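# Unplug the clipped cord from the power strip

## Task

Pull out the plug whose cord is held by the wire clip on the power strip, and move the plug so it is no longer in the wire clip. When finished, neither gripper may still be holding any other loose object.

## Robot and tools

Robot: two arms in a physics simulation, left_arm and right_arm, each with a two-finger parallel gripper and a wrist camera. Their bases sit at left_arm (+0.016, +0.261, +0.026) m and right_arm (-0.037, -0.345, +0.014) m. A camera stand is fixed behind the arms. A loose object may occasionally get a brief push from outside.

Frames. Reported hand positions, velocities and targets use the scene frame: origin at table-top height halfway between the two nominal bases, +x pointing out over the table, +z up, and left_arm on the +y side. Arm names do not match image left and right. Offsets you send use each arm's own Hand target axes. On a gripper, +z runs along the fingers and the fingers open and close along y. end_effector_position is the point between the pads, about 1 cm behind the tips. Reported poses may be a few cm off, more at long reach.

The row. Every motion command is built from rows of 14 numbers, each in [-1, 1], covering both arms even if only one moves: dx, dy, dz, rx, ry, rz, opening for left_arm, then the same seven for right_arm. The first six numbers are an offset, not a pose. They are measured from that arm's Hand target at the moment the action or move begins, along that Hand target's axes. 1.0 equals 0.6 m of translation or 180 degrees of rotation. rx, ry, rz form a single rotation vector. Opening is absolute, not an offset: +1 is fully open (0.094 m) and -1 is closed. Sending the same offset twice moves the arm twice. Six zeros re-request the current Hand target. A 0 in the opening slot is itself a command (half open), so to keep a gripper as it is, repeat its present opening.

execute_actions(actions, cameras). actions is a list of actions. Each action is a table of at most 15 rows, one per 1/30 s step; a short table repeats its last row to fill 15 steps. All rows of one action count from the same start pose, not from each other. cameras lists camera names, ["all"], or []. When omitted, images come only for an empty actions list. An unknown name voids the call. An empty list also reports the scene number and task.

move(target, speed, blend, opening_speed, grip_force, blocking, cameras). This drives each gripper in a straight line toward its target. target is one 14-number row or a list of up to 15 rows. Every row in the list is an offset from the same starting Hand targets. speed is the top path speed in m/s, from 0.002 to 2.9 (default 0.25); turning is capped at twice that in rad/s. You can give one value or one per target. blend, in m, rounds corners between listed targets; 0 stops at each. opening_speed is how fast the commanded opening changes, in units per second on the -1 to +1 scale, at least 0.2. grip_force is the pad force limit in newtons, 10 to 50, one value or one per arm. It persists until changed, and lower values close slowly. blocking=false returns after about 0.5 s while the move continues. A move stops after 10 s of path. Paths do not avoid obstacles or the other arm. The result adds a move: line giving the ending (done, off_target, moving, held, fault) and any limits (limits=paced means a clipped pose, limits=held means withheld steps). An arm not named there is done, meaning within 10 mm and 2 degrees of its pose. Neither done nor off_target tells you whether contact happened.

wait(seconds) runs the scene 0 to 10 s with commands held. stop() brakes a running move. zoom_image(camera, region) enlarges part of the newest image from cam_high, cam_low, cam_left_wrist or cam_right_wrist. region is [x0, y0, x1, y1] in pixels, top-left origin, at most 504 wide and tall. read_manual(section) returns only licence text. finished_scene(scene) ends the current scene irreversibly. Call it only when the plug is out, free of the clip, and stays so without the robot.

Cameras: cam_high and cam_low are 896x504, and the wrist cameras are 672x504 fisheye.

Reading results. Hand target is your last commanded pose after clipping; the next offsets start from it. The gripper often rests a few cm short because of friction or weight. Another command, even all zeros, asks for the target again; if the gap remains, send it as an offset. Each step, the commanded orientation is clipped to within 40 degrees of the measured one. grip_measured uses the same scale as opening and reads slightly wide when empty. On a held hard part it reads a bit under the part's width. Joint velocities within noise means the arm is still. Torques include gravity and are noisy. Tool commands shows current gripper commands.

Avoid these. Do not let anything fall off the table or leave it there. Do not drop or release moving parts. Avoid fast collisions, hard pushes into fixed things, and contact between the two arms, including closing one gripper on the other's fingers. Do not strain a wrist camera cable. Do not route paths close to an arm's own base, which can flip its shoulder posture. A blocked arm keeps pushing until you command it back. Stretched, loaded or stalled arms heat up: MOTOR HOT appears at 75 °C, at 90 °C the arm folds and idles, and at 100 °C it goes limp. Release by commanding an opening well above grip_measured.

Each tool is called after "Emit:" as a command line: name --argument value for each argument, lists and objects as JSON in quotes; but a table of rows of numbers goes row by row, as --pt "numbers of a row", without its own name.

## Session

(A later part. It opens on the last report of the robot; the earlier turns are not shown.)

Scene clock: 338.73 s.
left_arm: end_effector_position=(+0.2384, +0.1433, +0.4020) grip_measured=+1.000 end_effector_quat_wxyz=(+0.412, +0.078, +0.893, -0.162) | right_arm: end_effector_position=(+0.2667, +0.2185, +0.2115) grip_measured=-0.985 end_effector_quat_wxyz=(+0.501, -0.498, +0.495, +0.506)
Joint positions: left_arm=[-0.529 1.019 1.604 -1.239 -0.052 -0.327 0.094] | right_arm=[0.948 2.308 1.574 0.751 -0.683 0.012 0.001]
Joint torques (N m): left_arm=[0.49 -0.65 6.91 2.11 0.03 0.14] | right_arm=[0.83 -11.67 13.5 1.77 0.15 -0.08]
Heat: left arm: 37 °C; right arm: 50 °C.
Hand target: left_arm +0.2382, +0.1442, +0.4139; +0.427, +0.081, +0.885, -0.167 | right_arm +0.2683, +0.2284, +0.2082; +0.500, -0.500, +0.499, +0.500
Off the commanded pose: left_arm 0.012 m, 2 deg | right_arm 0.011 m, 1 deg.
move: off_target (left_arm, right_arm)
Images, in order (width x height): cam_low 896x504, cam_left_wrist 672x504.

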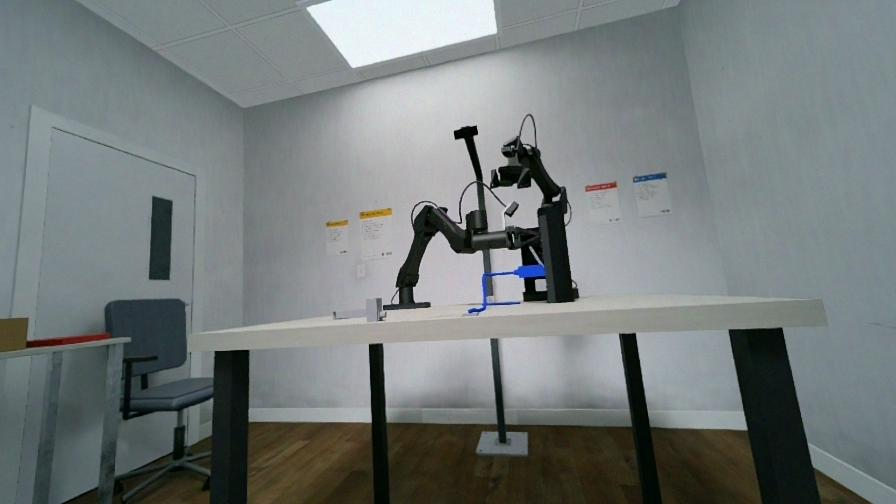

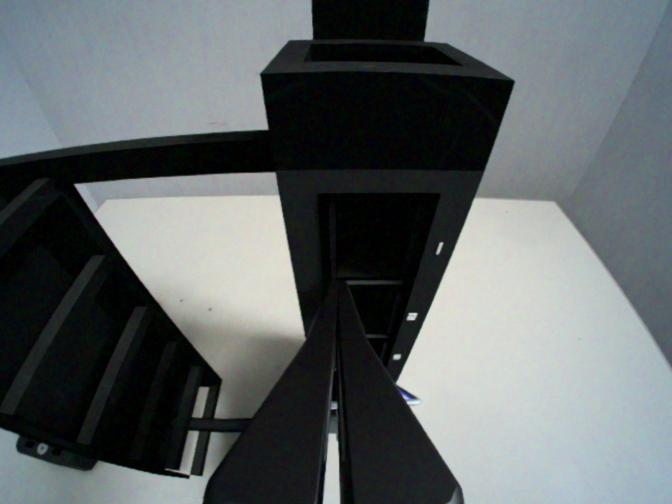

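Emit:
move --pt "0 0 0 0 0 0 1 0 0 -0.101 0 0 0 -1" --pt "0 0 0 0 0 0 1 0.05 0 -0.101 0 0 0 -1" --speed 0.12 --cameras '["cam_left_wrist","cam_low"]'

Emit:
zoom_image --camera "cam_low" --region '[460, 200, 600, 310]'

Scene clock: 349.80 s.
left_arm: end_effector_position=(+0.2384, +0.1433, +0.4020) grip_measured=+1.000 end_effector_quat_wxyz=(+0.412, +0.078, +0.893, -0.162) | right_arm: end_effector_position=(+0.2693, +0.1699, +0.1930) grip_measured=-0.985 end_effector_quat_wxyz=(+0.506, -0.497, +0.495, +0.503)
Joint positions: left_arm=[-0.529 1.019 1.604 -1.239 -0.052 -0.327 0.094] | right_arm=[0.88 2.233 1.344 0.912 -0.742 0.011 0.001]
Joint torques (N m): left_arm=[0.47 -0.65 6.87 2.11 0.02 0.14] | right_arm=[-0.36 -11.4 6.68 2.23 -0.06 -0.07]
Heat: left arm: 37 °C; right arm: 47 °C.
Hand target: left_arm +0.2382, +0.1442, +0.4139; +0.427, +0.081, +0.885, -0.167 | right_arm +0.2682, +0.1679, +0.1782; +0.500, -0.500, +0.499, +0.501
Off the commanded pose: left_arm 0.012 m, 2 deg | right_arm 0.015 m, 1 deg.
move: off_target (left_arm, right_arm)
Images, in order (width x height): cam_low 896x504, cam_left_wrist 672x504.

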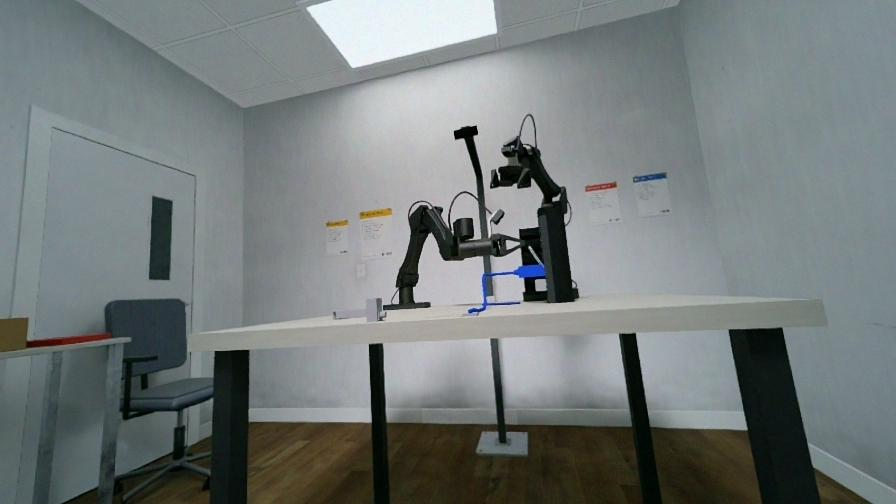

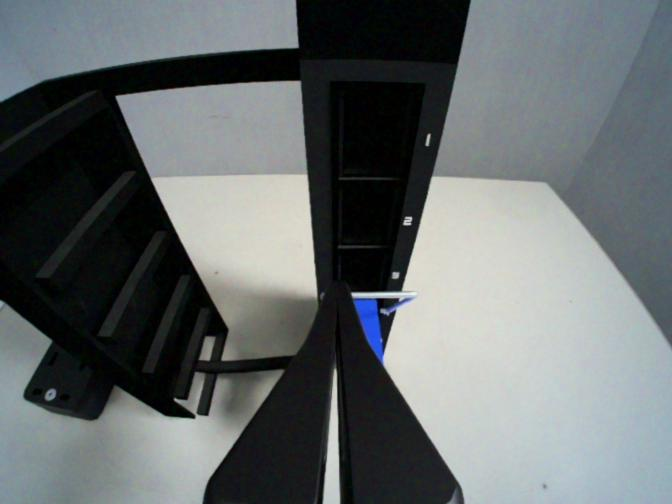

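Scaled by 3.600 from the camera's 896x504 image, which has a finer 1280x720 frame.

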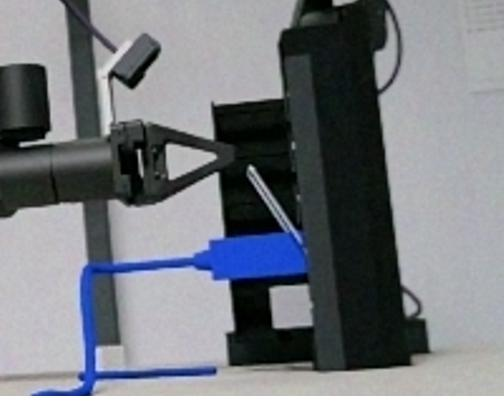

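Emit:
move --pt "0 0 0 0 0 0 1 0.033 0 -0.008 0 0 0 -1" --pt "0 0 0 0 0 0 1 0.01 0 0.09 0 0 0 -1" --speed 0.08 --cameras '["cam_left_wrist","cam_low"]'

Emit:
zoom_image --camera "cam_low" --region '[460, 200, 600, 310]'

Scene clock: 359.40 s.
left_arm: end_effector_position=(+0.2384, +0.1433, +0.4020) grip_measured=+1.000 end_effector_quat_wxyz=(+0.412, +0.078, +0.893, -0.162) | right_arm: end_effector_position=(+0.2674, +0.2147, +0.1737) grip_measured=-0.985 end_effector_quat_wxyz=(+0.498, -0.497, +0.501, +0.503)
Joint positions: left_arm=[-0.529 1.019 1.604 -1.239 -0.052 -0.327 0.094] | right_arm=[0.944 2.368 1.522 0.85 -0.679 0.011 0.001]
Joint torques (N m): left_arm=[0.46 -0.68 6.9 2.12 0.03 0.15] | right_arm=[0.44 -12.08 12.16 1.95 0.06 -0.11]
Heat: left arm: 37 °C; right arm: 46 °C.
Hand target: left_arm +0.2382, +0.1442, +0.4139; +0.427, +0.081, +0.885, -0.167 | right_arm +0.2682, +0.2219, +0.1722; +0.500, -0.500, +0.499, +0.500
Off the commanded pose: left_arm 0.012 m, 2 deg | right_arm 0.007 m, 1 deg.
move: off_target (left_arm)
Images, in order (width x height): cam_low 896x504, cam_left_wrist 672x504.

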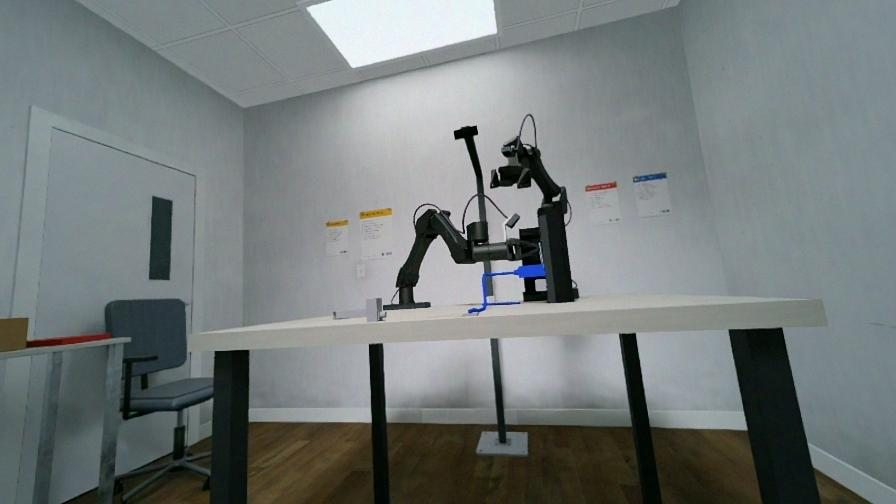

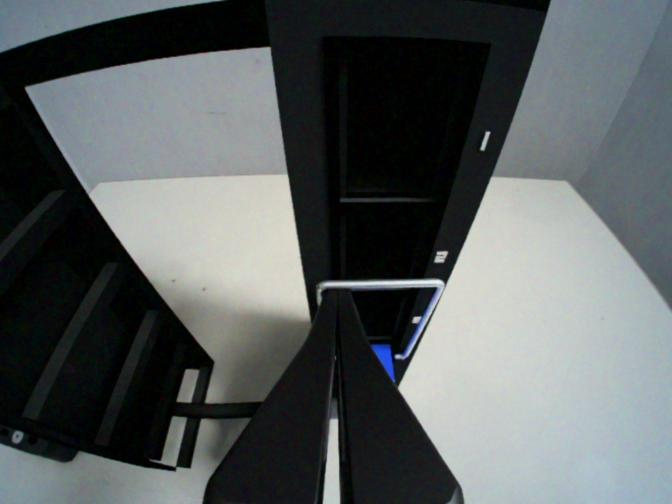

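Scaled by 3.600 from the camera's 896x504 image, which has a finer 1280x720 frame.

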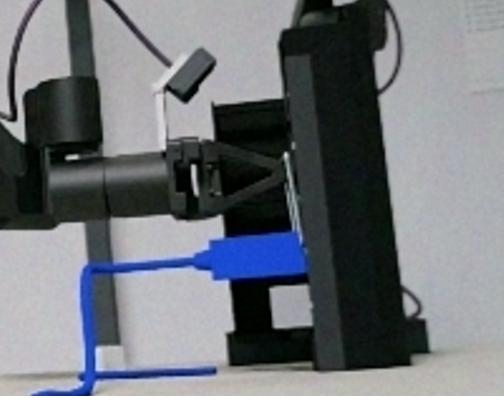

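Emit:
move --pt "0 0 0 0 0 0 1 0 0 -0.203 0 0 0 -1" --pt "0 0 0 0 0 0 1 0.045 -0.037 -0.2115 0 0.178 0 0.19" --speed 0.15 --cameras '["cam_left_wrist","cam_low", "cam_high"]'

Emit:
zoom_image --camera "cam_low" --region '[460, 200, 600, 310]'

Emit:
zoom_image --camera "cam_left_wrist" --region '[260, 100, 460, 300]'

Scene clock: 405.50 s.
left_arm: end_effector_position=(+0.2384, +0.1433, +0.4020) grip_measured=+1.000 end_effector_quat_wxyz=(+0.412, +0.078, +0.893, -0.162) | right_arm: end_effector_position=(+0.2906, +0.0885, +0.1385) grip_measured=+0.188 end_effector_quat_wxyz=(-0.340, +0.612, -0.628, -0.340)
Joint positions: left_arm=[-0.529 1.019 1.604 -1.239 -0.052 -0.327 0.094] | right_arm=[0.762 2.05 1.478 -0.195 -0.686 -0.535 0.056]
Joint torques (N m): left_arm=[0.47 -0.65 6.9 2.11 0.02 0.14] | right_arm=[0.25 -10.92 12.63 1.59 -0.42 -0.11]
Heat: left arm: 37 °C; right arm: 48 °C.
Hand target: left_arm +0.2382, +0.1442, +0.4139; +0.427, +0.081, +0.885, -0.167 | right_arm +0.2905, +0.0951, +0.1452; -0.343, +0.619, -0.618, -0.343
Off the commanded pose: left_arm 0.012 m, 2 deg | right_arm 0.009 m, 1 deg.
move: off_target (left_arm)
Images, in order (width x height): cam_high 896x504, cam_low 896x504, cam_left_wrist 672x504.

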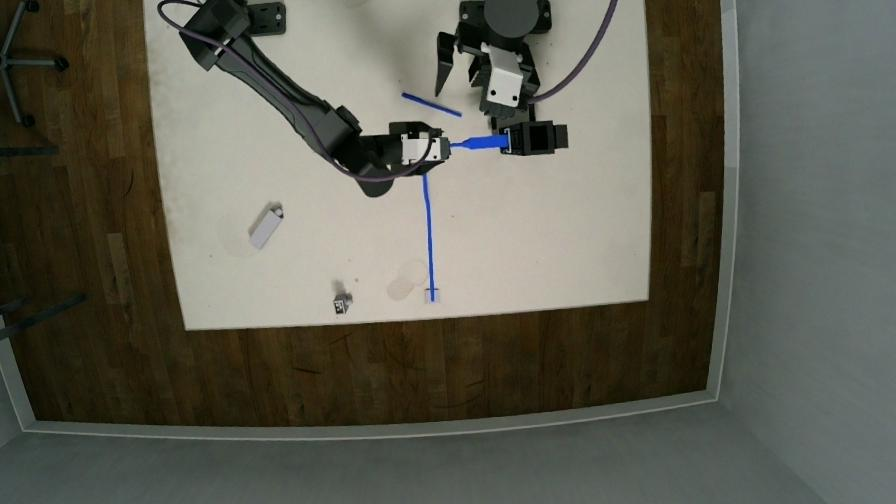

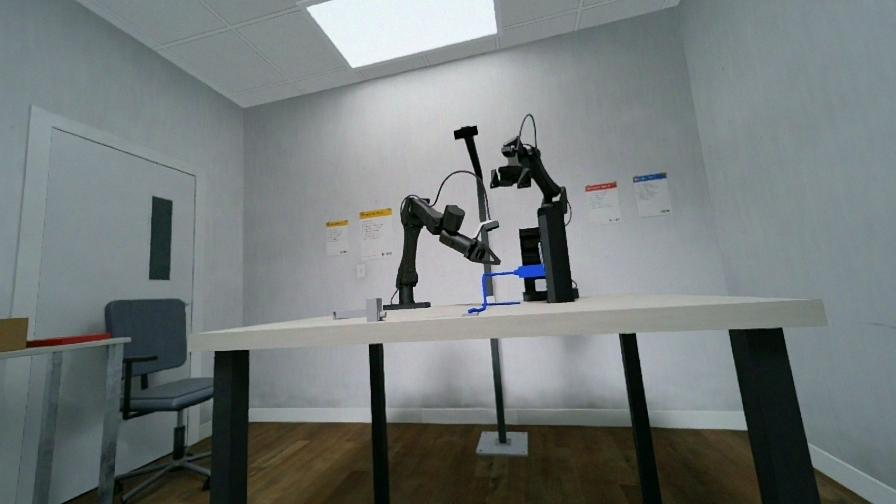

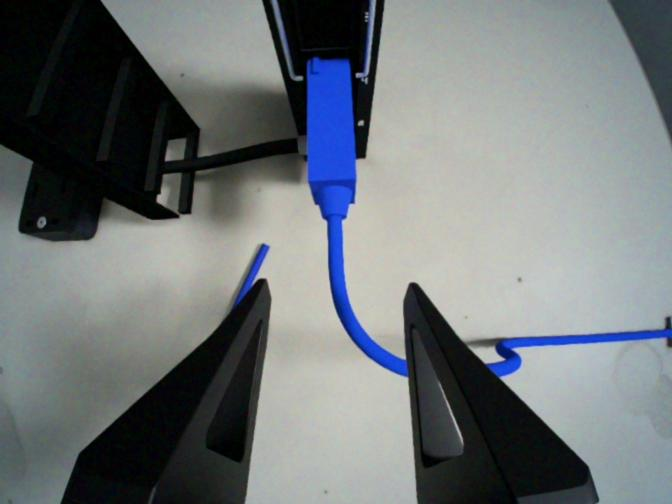

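Scaled by 3.600 from the camera's 896x504 image, which has a finer 1280x720 frame.

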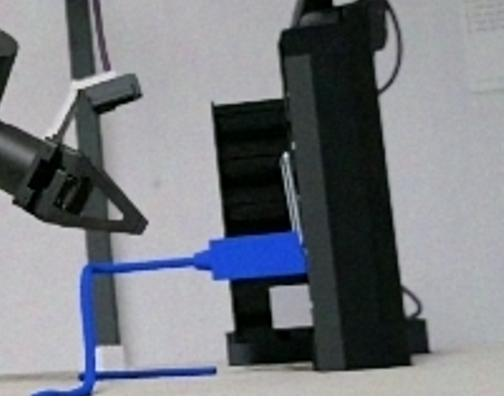

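Scaled by 2.520 from the camera's 672x504 image, which has a finer 960x720 frame.

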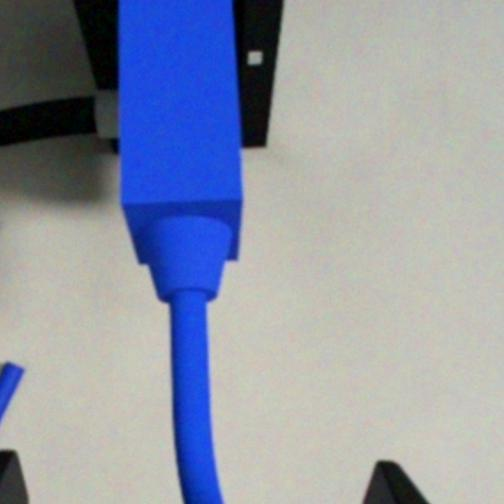

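Emit:
move --target '[0, 0, 0, 0, 0, 0, 1, -0.02, 0.006, 0.139, 0, 0, 0, 0.19]' --speed 0.12 --cameras '["cam_left_wrist","cam_low", "cam_high"]'

Emit:
zoom_image --camera "cam_low" --region '[460, 200, 600, 310]'

Emit:
zoom_image --camera "cam_left_wrist" --region '[230, 180, 440, 390]'

Scene clock: 425.30 s.
left_arm: end_effector_position=(+0.2384, +0.1433, +0.4020) grip_measured=+1.000 end_effector_quat_wxyz=(+0.412, +0.078, +0.893, -0.162) | right_arm: end_effector_position=(+0.2832, +0.1634, +0.1054) grip_measured=+0.188 end_effector_quat_wxyz=(-0.333, +0.620, -0.625, -0.338)
Joint positions: left_arm=[-0.529 1.019 1.604 -1.239 -0.052 -0.327 0.094] | right_arm=[0.89 2.27 1.694 -0.15 -0.596 -0.451 0.056]
Joint torques (N m): left_arm=[0.47 -0.64 6.9 2.12 0.03 0.15] | right_arm=[0.1 -11.95 12.94 2 -0.38 0.11]
Heat: left arm: 37 °C; right arm: 50 °C.
Hand target: left_arm +0.2382, +0.1442, +0.4139; +0.427, +0.081, +0.885, -0.167 | right_arm +0.2869, +0.1722, +0.1112; -0.343, +0.619, -0.618, -0.343
Off the commanded pose: left_arm 0.012 m, 2 deg | right_arm 0.011 m, 2 deg.
move: off_target (left_arm, right_arm)
Images, in order (width x height): cam_high 896x504, cam_low 896x504, cam_left_wrist 672x504.

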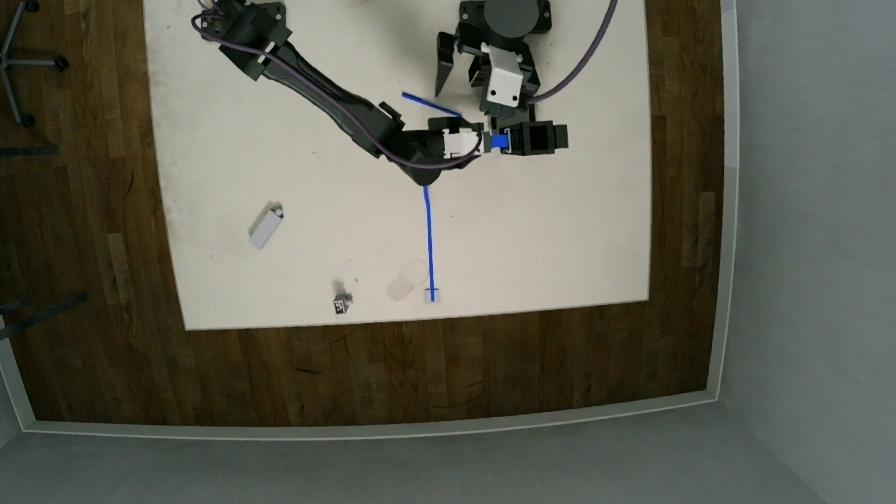

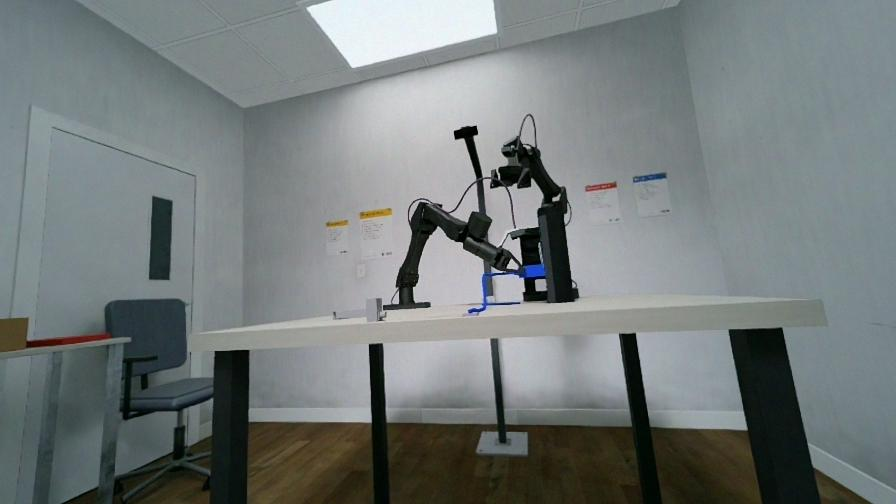

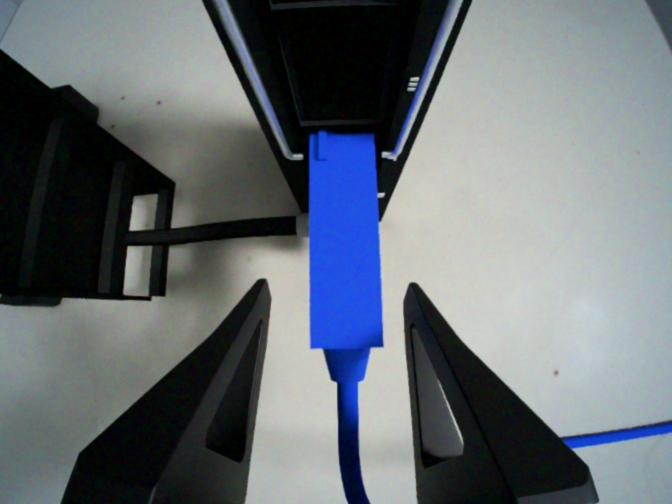

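Scaled by 3.600 from the camera's 896x504 image, which has a finer 1280x720 frame.

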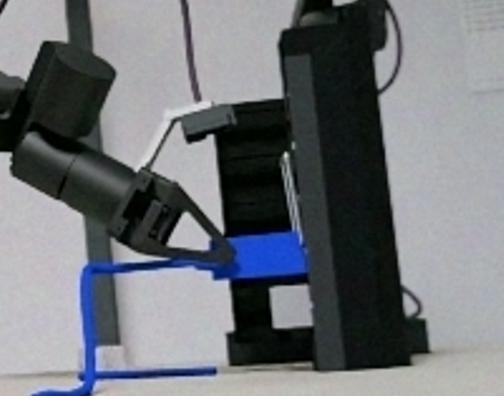

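Scaled by 2.400 from the camera's 672x504 image, which has a finer 960x720 frame.

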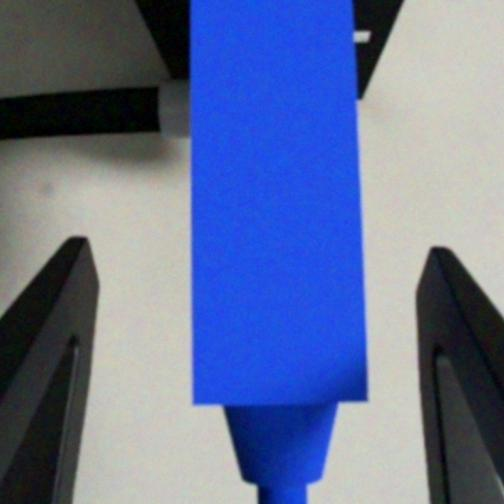

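Emit:
move --pt "0 0 0 0 0 0 1 -0.004 -0.007 0.007 0 0 0 0.19" --pt "0 0 0 0 0 0 1 -0.004 -0.007 0.007 0 0 0 -0.65" --speed 0.1 --opening_speed 0.5 --cameras '["cam_left_wrist"]'

Scene clock: 433.13 s.
left_arm: end_effector_position=(+0.2384, +0.1433, +0.4020) grip_measured=+1.000 end_effector_quat_wxyz=(+0.412, +0.078, +0.893, -0.162) | right_arm: end_effector_position=(+0.2862, +0.1704, +0.1089) grip_measured=-0.487 end_effector_quat_wxyz=(-0.338, +0.623, -0.617, -0.342)
Joint positions: left_arm=[-0.529 1.019 1.604 -1.239 -0.052 -0.327 0.094] | right_arm=[0.891 2.294 1.737 -0.156 -0.608 -0.458 0.024]
Joint torques (N m): left_arm=[0.46 -0.64 6.89 2.12 0.03 0.14] | right_arm=[-0.17 -12.16 12.89 1.87 -0.2 0.2]
Heat: left arm: 37 °C; right arm: 49 °C.
Hand target: left_arm +0.2382, +0.1442, +0.4139; +0.427, +0.081, +0.885, -0.167 | right_arm +0.2911, +0.1770, +0.1110; -0.343, +0.619, -0.618, -0.343
Off the commanded pose: left_arm 0.012 m, 2 deg | right_arm 0.008 m, 1 deg.
move: off_target (left_arm)
Images, in order (width x height): cam_left_wrist 672x504.

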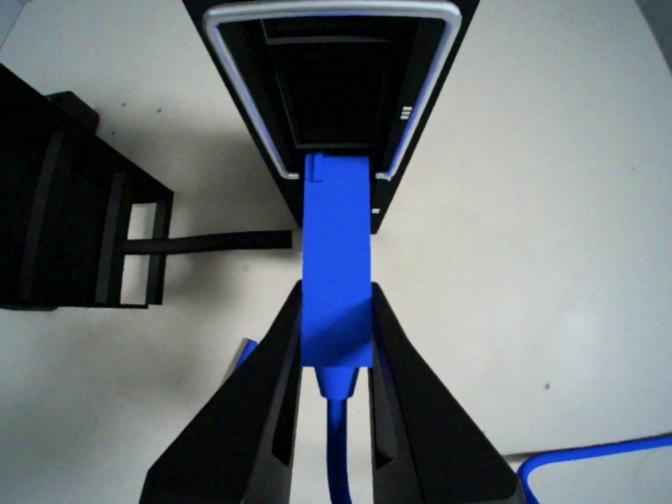

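Emit:
move --target '[0, 0, 0, 0, 0, 0, 1, 0.0883, 0, -0.1413, 0, 0, 0, -0.65]' --speed 0.06 --cameras '["cam_left_wrist","cam_low","cam_high"]'

Scene clock: 440.30 s.
left_arm: end_effector_position=(+0.2384, +0.1433, +0.4020) grip_measured=+1.000 end_effector_quat_wxyz=(+0.412, +0.078, +0.893, -0.162) | right_arm: end_effector_position=(+0.2957, +0.0798, +0.0961) grip_measured=-0.490 end_effector_quat_wxyz=(-0.334, +0.615, -0.631, -0.334)
Joint positions: left_arm=[-0.529 1.019 1.604 -1.239 -0.052 -0.327 0.094] | right_arm=[0.743 2.109 1.407 -0.098 -0.689 -0.566 0.024]
Joint torques (N m): left_arm=[0.46 -0.65 6.91 2.12 0.03 0.13] | right_arm=[-0.65 -15.25 7.31 1.74 -0.64 -0.07]
Heat: left arm: 37 °C; right arm: 48 °C.
Hand target: left_arm +0.2382, +0.1442, +0.4139; +0.427, +0.081, +0.885, -0.167 | right_arm +0.2912, +0.0770, +0.1109; -0.343, +0.619, -0.618, -0.343
Off the commanded pose: left_arm 0.012 m, 2 deg | right_arm 0.016 m, 2 deg.
move: off_target (left_arm, right_arm)
Images, in order (width x height): cam_high 896x504, cam_low 896x504, cam_left_wrist 672x504.

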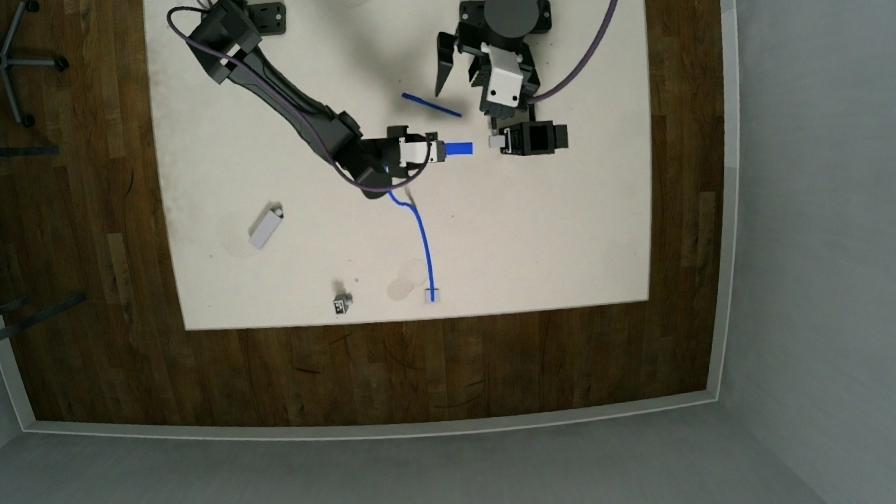

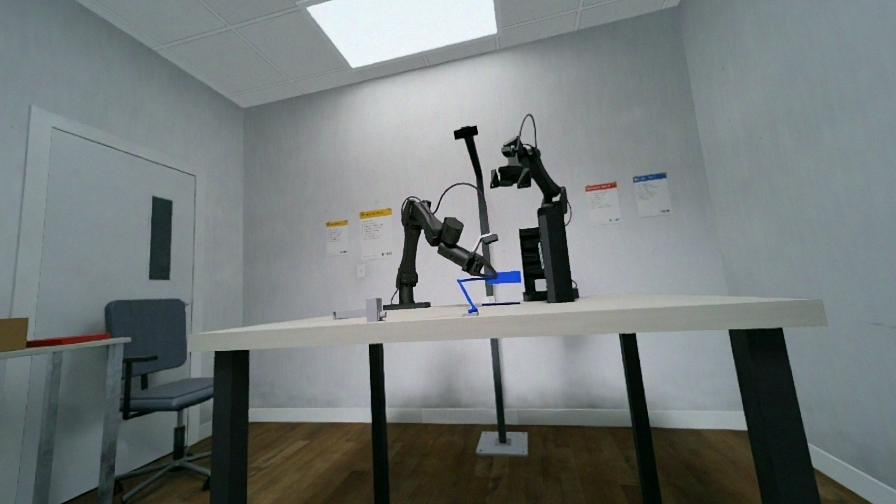

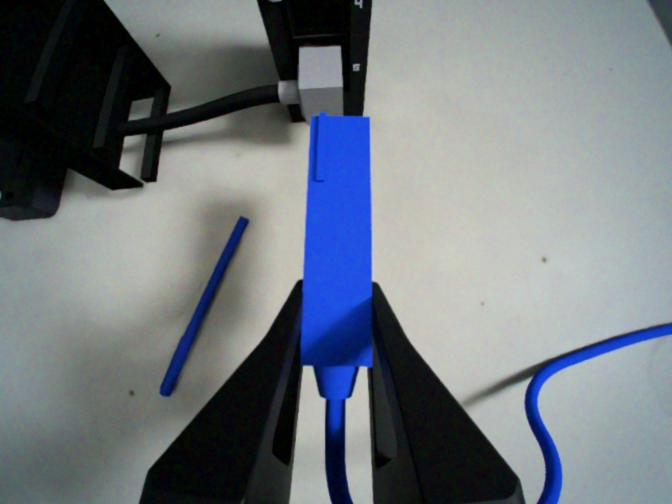

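Emit:
move --target '[0, 0, 0, 0, 0, 0, 1, 0.0848, 0, 0.053, 0, 0, 0, -0.65]' --speed 0.1 --cameras '["cam_left_wrist","cam_low"]'

Emit:
zoom_image --camera "cam_low" --region '[420, 220, 560, 330]'

Scene clock: 452.07 s.
left_arm: end_effector_position=(+0.2384, +0.1433, +0.4020) grip_measured=+1.000 end_effector_quat_wxyz=(+0.412, +0.078, +0.893, -0.162) | right_arm: end_effector_position=(+0.2920, +0.0771, +0.0515) grip_measured=-0.490 end_effector_quat_wxyz=(-0.336, +0.617, -0.628, -0.334)
Joint positions: left_arm=[-0.529 1.019 1.604 -1.239 -0.052 -0.327 0.094] | right_arm=[0.743 2.182 1.317 0.069 -0.69 -0.57 0.024]
Joint torques (N m): left_arm=[0.46 -0.62 6.89 2.11 0.03 0.14] | right_arm=[-0.85 -11.58 7.28 2.08 -0.66 -0.08]
Heat: left arm: 37 °C; right arm: 48 °C.
Hand target: left_arm +0.2382, +0.1442, +0.4139; +0.427, +0.081, +0.885, -0.167 | right_arm +0.2912, +0.0771, +0.0509; -0.343, +0.619, -0.618, -0.343
Off the commanded pose: left_arm 0.012 m, 2 deg | right_arm 0.001 m, 2 deg.
move: off_target (left_arm)
Images, in order (width x height): cam_low 896x504, cam_left_wrist 672x504.

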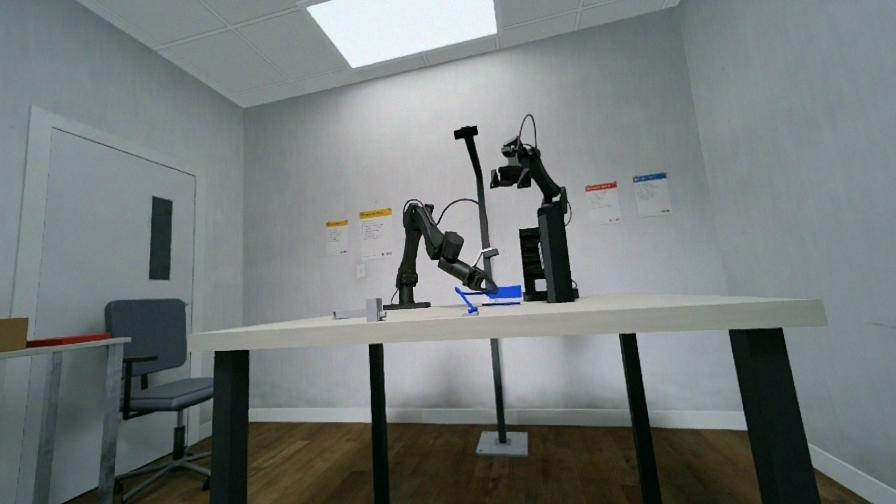

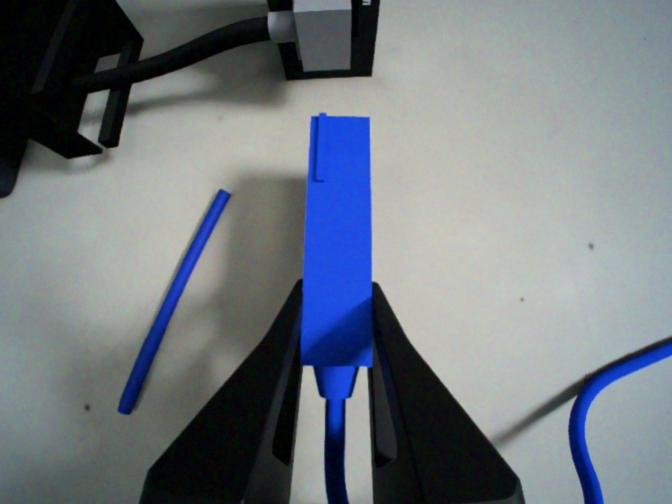

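Scaled by 3.600 from the camera's 896x504 image, which has a finer 1280x720 frame.

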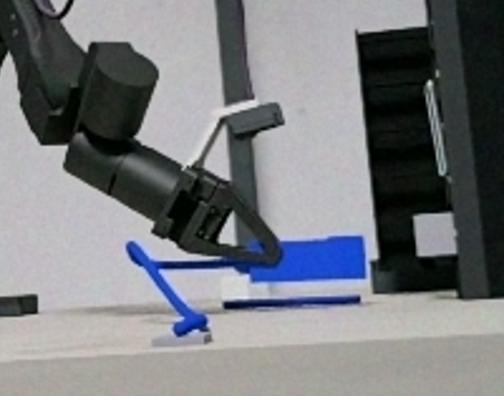

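Emit:
move --target '[0, 0, 0, 0, 0, 0, 1, 0.0283, 0, 0.0177, 0, 0, 0, -0.65]' --speed 0.06 --cameras '["cam_low"]'

Emit:
zoom_image --camera "cam_low" --region '[420, 220, 560, 330]'

Scene clock: 457.73 s.
left_arm: end_effector_position=(+0.2384, +0.1433, +0.4020) grip_measured=+1.000 end_effector_quat_wxyz=(+0.412, +0.078, +0.893, -0.162) | right_arm: end_effector_position=(+0.2927, +0.0777, +0.0337) grip_measured=-0.490 end_effector_quat_wxyz=(-0.338, +0.617, -0.627, -0.334)
Joint positions: left_arm=[-0.529 1.019 1.604 -1.239 -0.052 -0.327 0.094] | right_arm=[0.743 2.225 1.303 0.132 -0.691 -0.57 0.024]
Joint torques (N m): left_arm=[0.46 -0.66 6.93 2.12 0.02 0.14] | right_arm=[-0.77 -11.29 6.84 2.15 -0.63 -0.07]
Heat: left arm: 37 °C; right arm: 47 °C.
Hand target: left_arm +0.2382, +0.1442, +0.4139; +0.427, +0.081, +0.885, -0.167 | right_arm +0.2912, +0.0771, +0.0308; -0.343, +0.619, -0.618, -0.343
Off the commanded pose: left_arm 0.012 m, 2 deg | right_arm 0.003 m, 2 deg.
move: off_target (left_arm)
Images, in order (width x height): cam_low 896x504.

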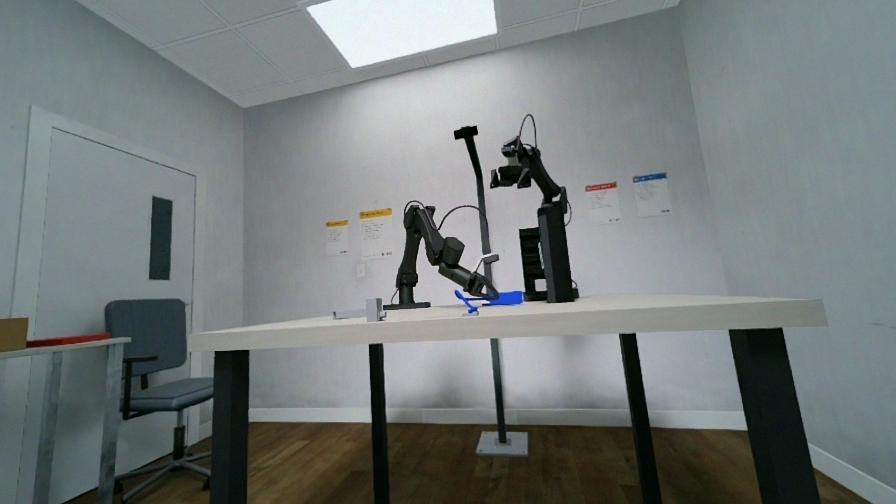

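Scaled by 3.600 from the camera's 896x504 image, which has a finer 1280x720 frame.

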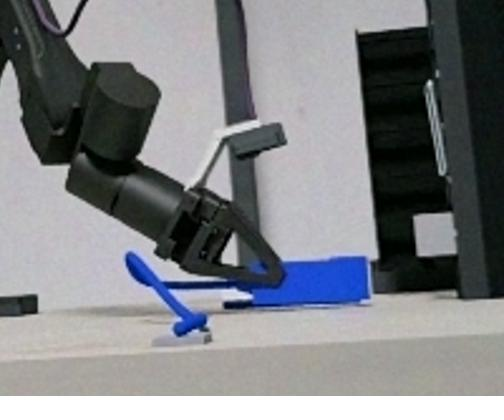

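Emit:
move --target '[0, 0, 0, 0, 0, 0, 1, 0.0141, 0, 0.0088, 0, 0, 0, -0.65]' --speed 0.03 --cameras '["cam_low"]'

Emit:
zoom_image --camera "cam_low" --region '[420, 220, 560, 330]'

Scene clock: 462.47 s.
left_arm: end_effector_position=(+0.2384, +0.1433, +0.4020) grip_measured=+1.000 end_effector_quat_wxyz=(+0.412, +0.078, +0.893, -0.162) | right_arm: end_effector_position=(+0.2941, +0.0793, +0.0279) grip_measured=-0.490 end_effector_quat_wxyz=(-0.342, +0.617, -0.624, -0.335)
Joint positions: left_arm=[-0.529 1.019 1.604 -1.239 -0.052 -0.327 0.094] | right_arm=[0.743 2.246 1.303 0.162 -0.693 -0.57 0.024]
Joint torques (N m): left_arm=[0.44 -0.65 6.89 2.12 0.03 0.15] | right_arm=[-0.94 -11.18 6.16 2.06 -0.6 -0.08]
Heat: left arm: 37 °C; right arm: 46 °C.
Hand target: left_arm +0.2382, +0.1442, +0.4139; +0.427, +0.081, +0.885, -0.167 | right_arm +0.2912, +0.0771, +0.0209; -0.343, +0.619, -0.618, -0.343
Off the commanded pose: left_arm 0.012 m, 2 deg | right_arm 0.008 m, 1 deg.
move: off_target (left_arm)
Images, in order (width x height): cam_low 896x504.

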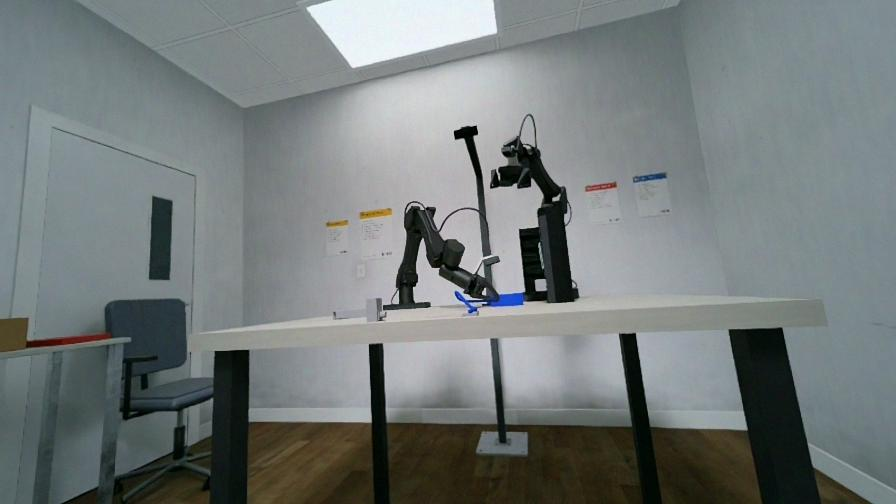

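Scaled by 3.600 from the camera's 896x504 image, which has a finer 1280x720 frame.

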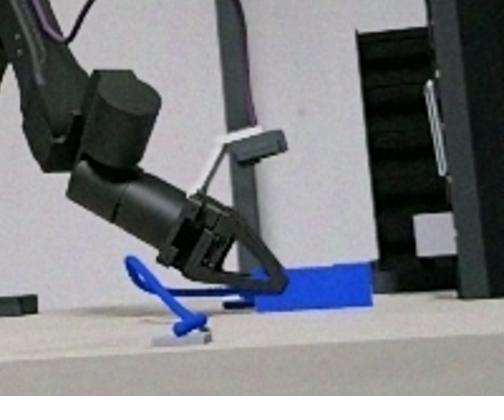

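Emit:
move --target '[0, 0, 0, 0, 0, 0, 1, 0.0085, 0, 0.0053, 0, 0, 0, -0.65]' --speed 0.03 --cameras '["cam_low"]'

Emit:
zoom_image --camera "cam_low" --region '[420, 220, 560, 330]'

Scene clock: 470.83 s.
left_arm: end_effector_position=(+0.2384, +0.1433, +0.4020) grip_measured=+1.000 end_effector_quat_wxyz=(+0.412, +0.078, +0.893, -0.162) | right_arm: end_effector_position=(+0.2948, +0.0811, +0.0261) grip_measured=-0.490 end_effector_quat_wxyz=(-0.349, +0.618, -0.619, -0.337)
Joint positions: left_arm=[-0.529 1.019 1.604 -1.239 -0.052 -0.327 0.094] | right_arm=[0.743 2.257 1.298 0.195 -0.7 -0.57 0.024]
Joint torques (N m): left_arm=[0.46 -0.65 6.9 2.12 0.02 0.14] | right_arm=[-0.73 -10.86 6.19 2.04 -0.54 -0.08]
Heat: left arm: 37 °C; right arm: 45 °C.
Hand target: left_arm +0.2382, +0.1442, +0.4139; +0.427, +0.081, +0.885, -0.167 | right_arm +0.2912, +0.0771, +0.0148; -0.343, +0.619, -0.618, -0.343
Off the commanded pose: left_arm 0.012 m, 2 deg | right_arm 0.012 m, 1 deg.
move: off_target (left_arm, right_arm)
Images, in order (width x height): cam_low 896x504.

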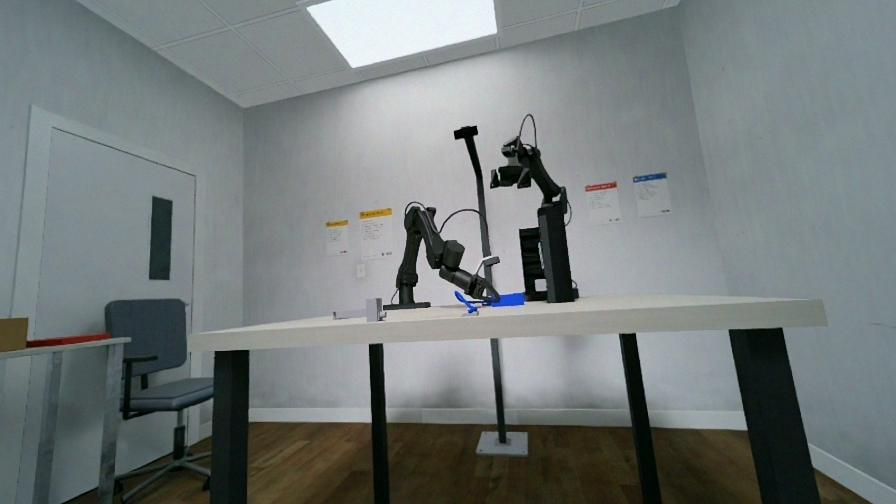

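Scaled by 3.600 from the camera's 896x504 image, which has a finer 1280x720 frame.

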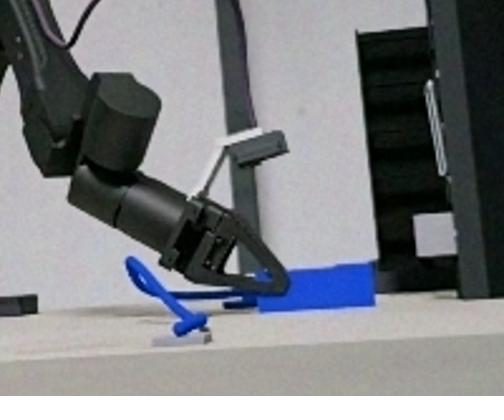

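Emit:
move --pt "0 0 0 0 0 0 1 -0.01 0 -0.005 0 0 0 0.0" --pt "0 0 0 0 0 0 1 -0.05 0 -0.2 0 0 0 0.0" --speed 0.1 --opening_speed 0.5 --cameras '["all"]'

Scene clock: 481.53 s.
left_arm: end_effector_position=(+0.2384, +0.1433, +0.4020) grip_measured=+1.000 end_effector_quat_wxyz=(+0.412, +0.078, +0.893, -0.162) | right_arm: end_effector_position=(+0.2991, -0.0052, +0.1007) grip_measured=-0.002 end_effector_quat_wxyz=(-0.347, +0.617, -0.622, -0.334)
Joint positions: left_arm=[-0.529 1.019 1.604 -1.239 -0.052 -0.327 0.094] | right_arm=[0.563 1.955 1.197 -0.137 -0.813 -0.751 0.047]
Joint torques (N m): left_arm=[0.44 -0.64 6.89 2.11 0.03 0.14] | right_arm=[-0.69 -12.12 6.95 1.4 -0.71 -0.12]
Heat: left arm: 37 °C; right arm: 45 °C.
Hand target: left_arm +0.2382, +0.1442, +0.4139; +0.427, +0.081, +0.885, -0.167 | right_arm +0.2913, -0.0089, +0.1039; -0.343, +0.619, -0.618, -0.343
Off the commanded pose: left_arm 0.012 m, 2 deg | right_arm 0.009 m, 1 deg.
move: off_target (left_arm)

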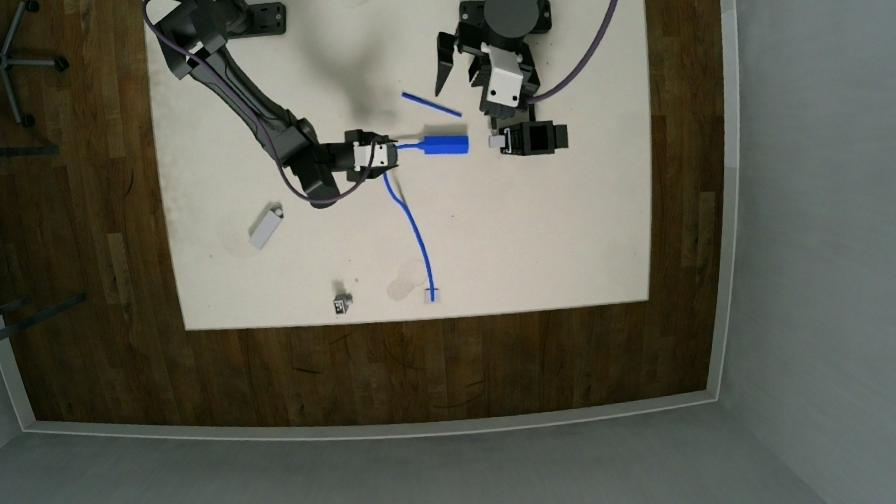

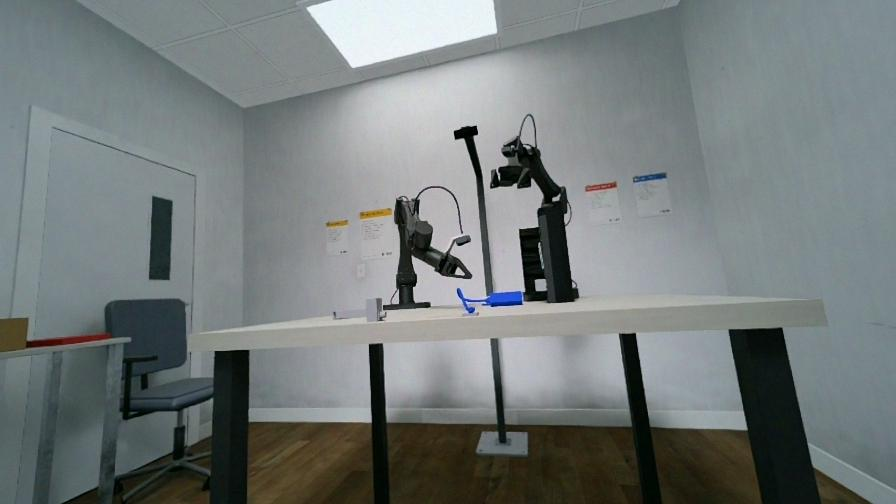

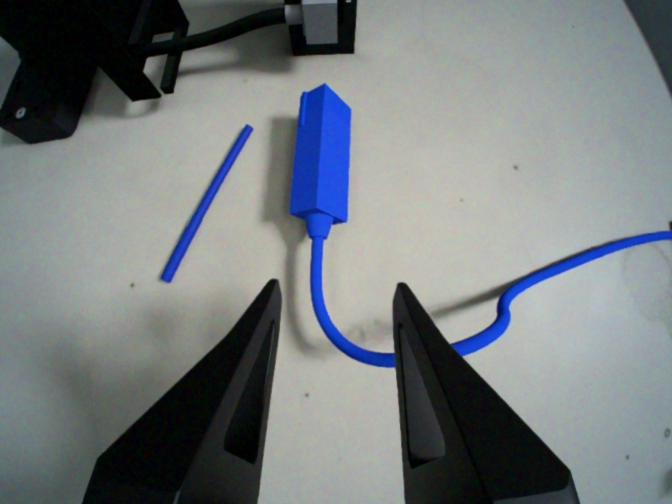

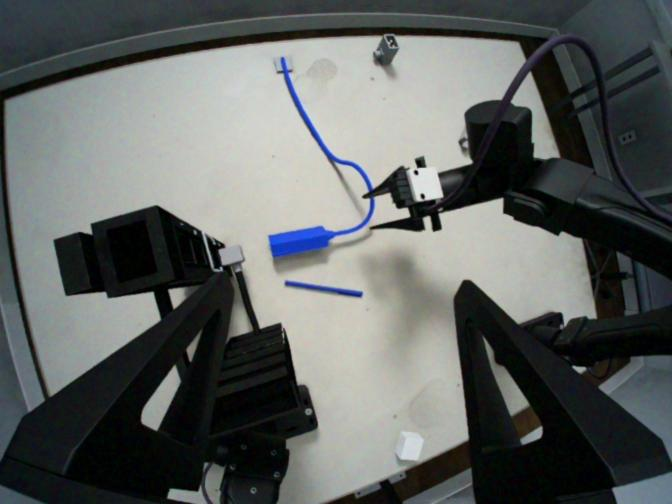

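Emit:
finished_scene --scene 1

The scene is finished: the task was done.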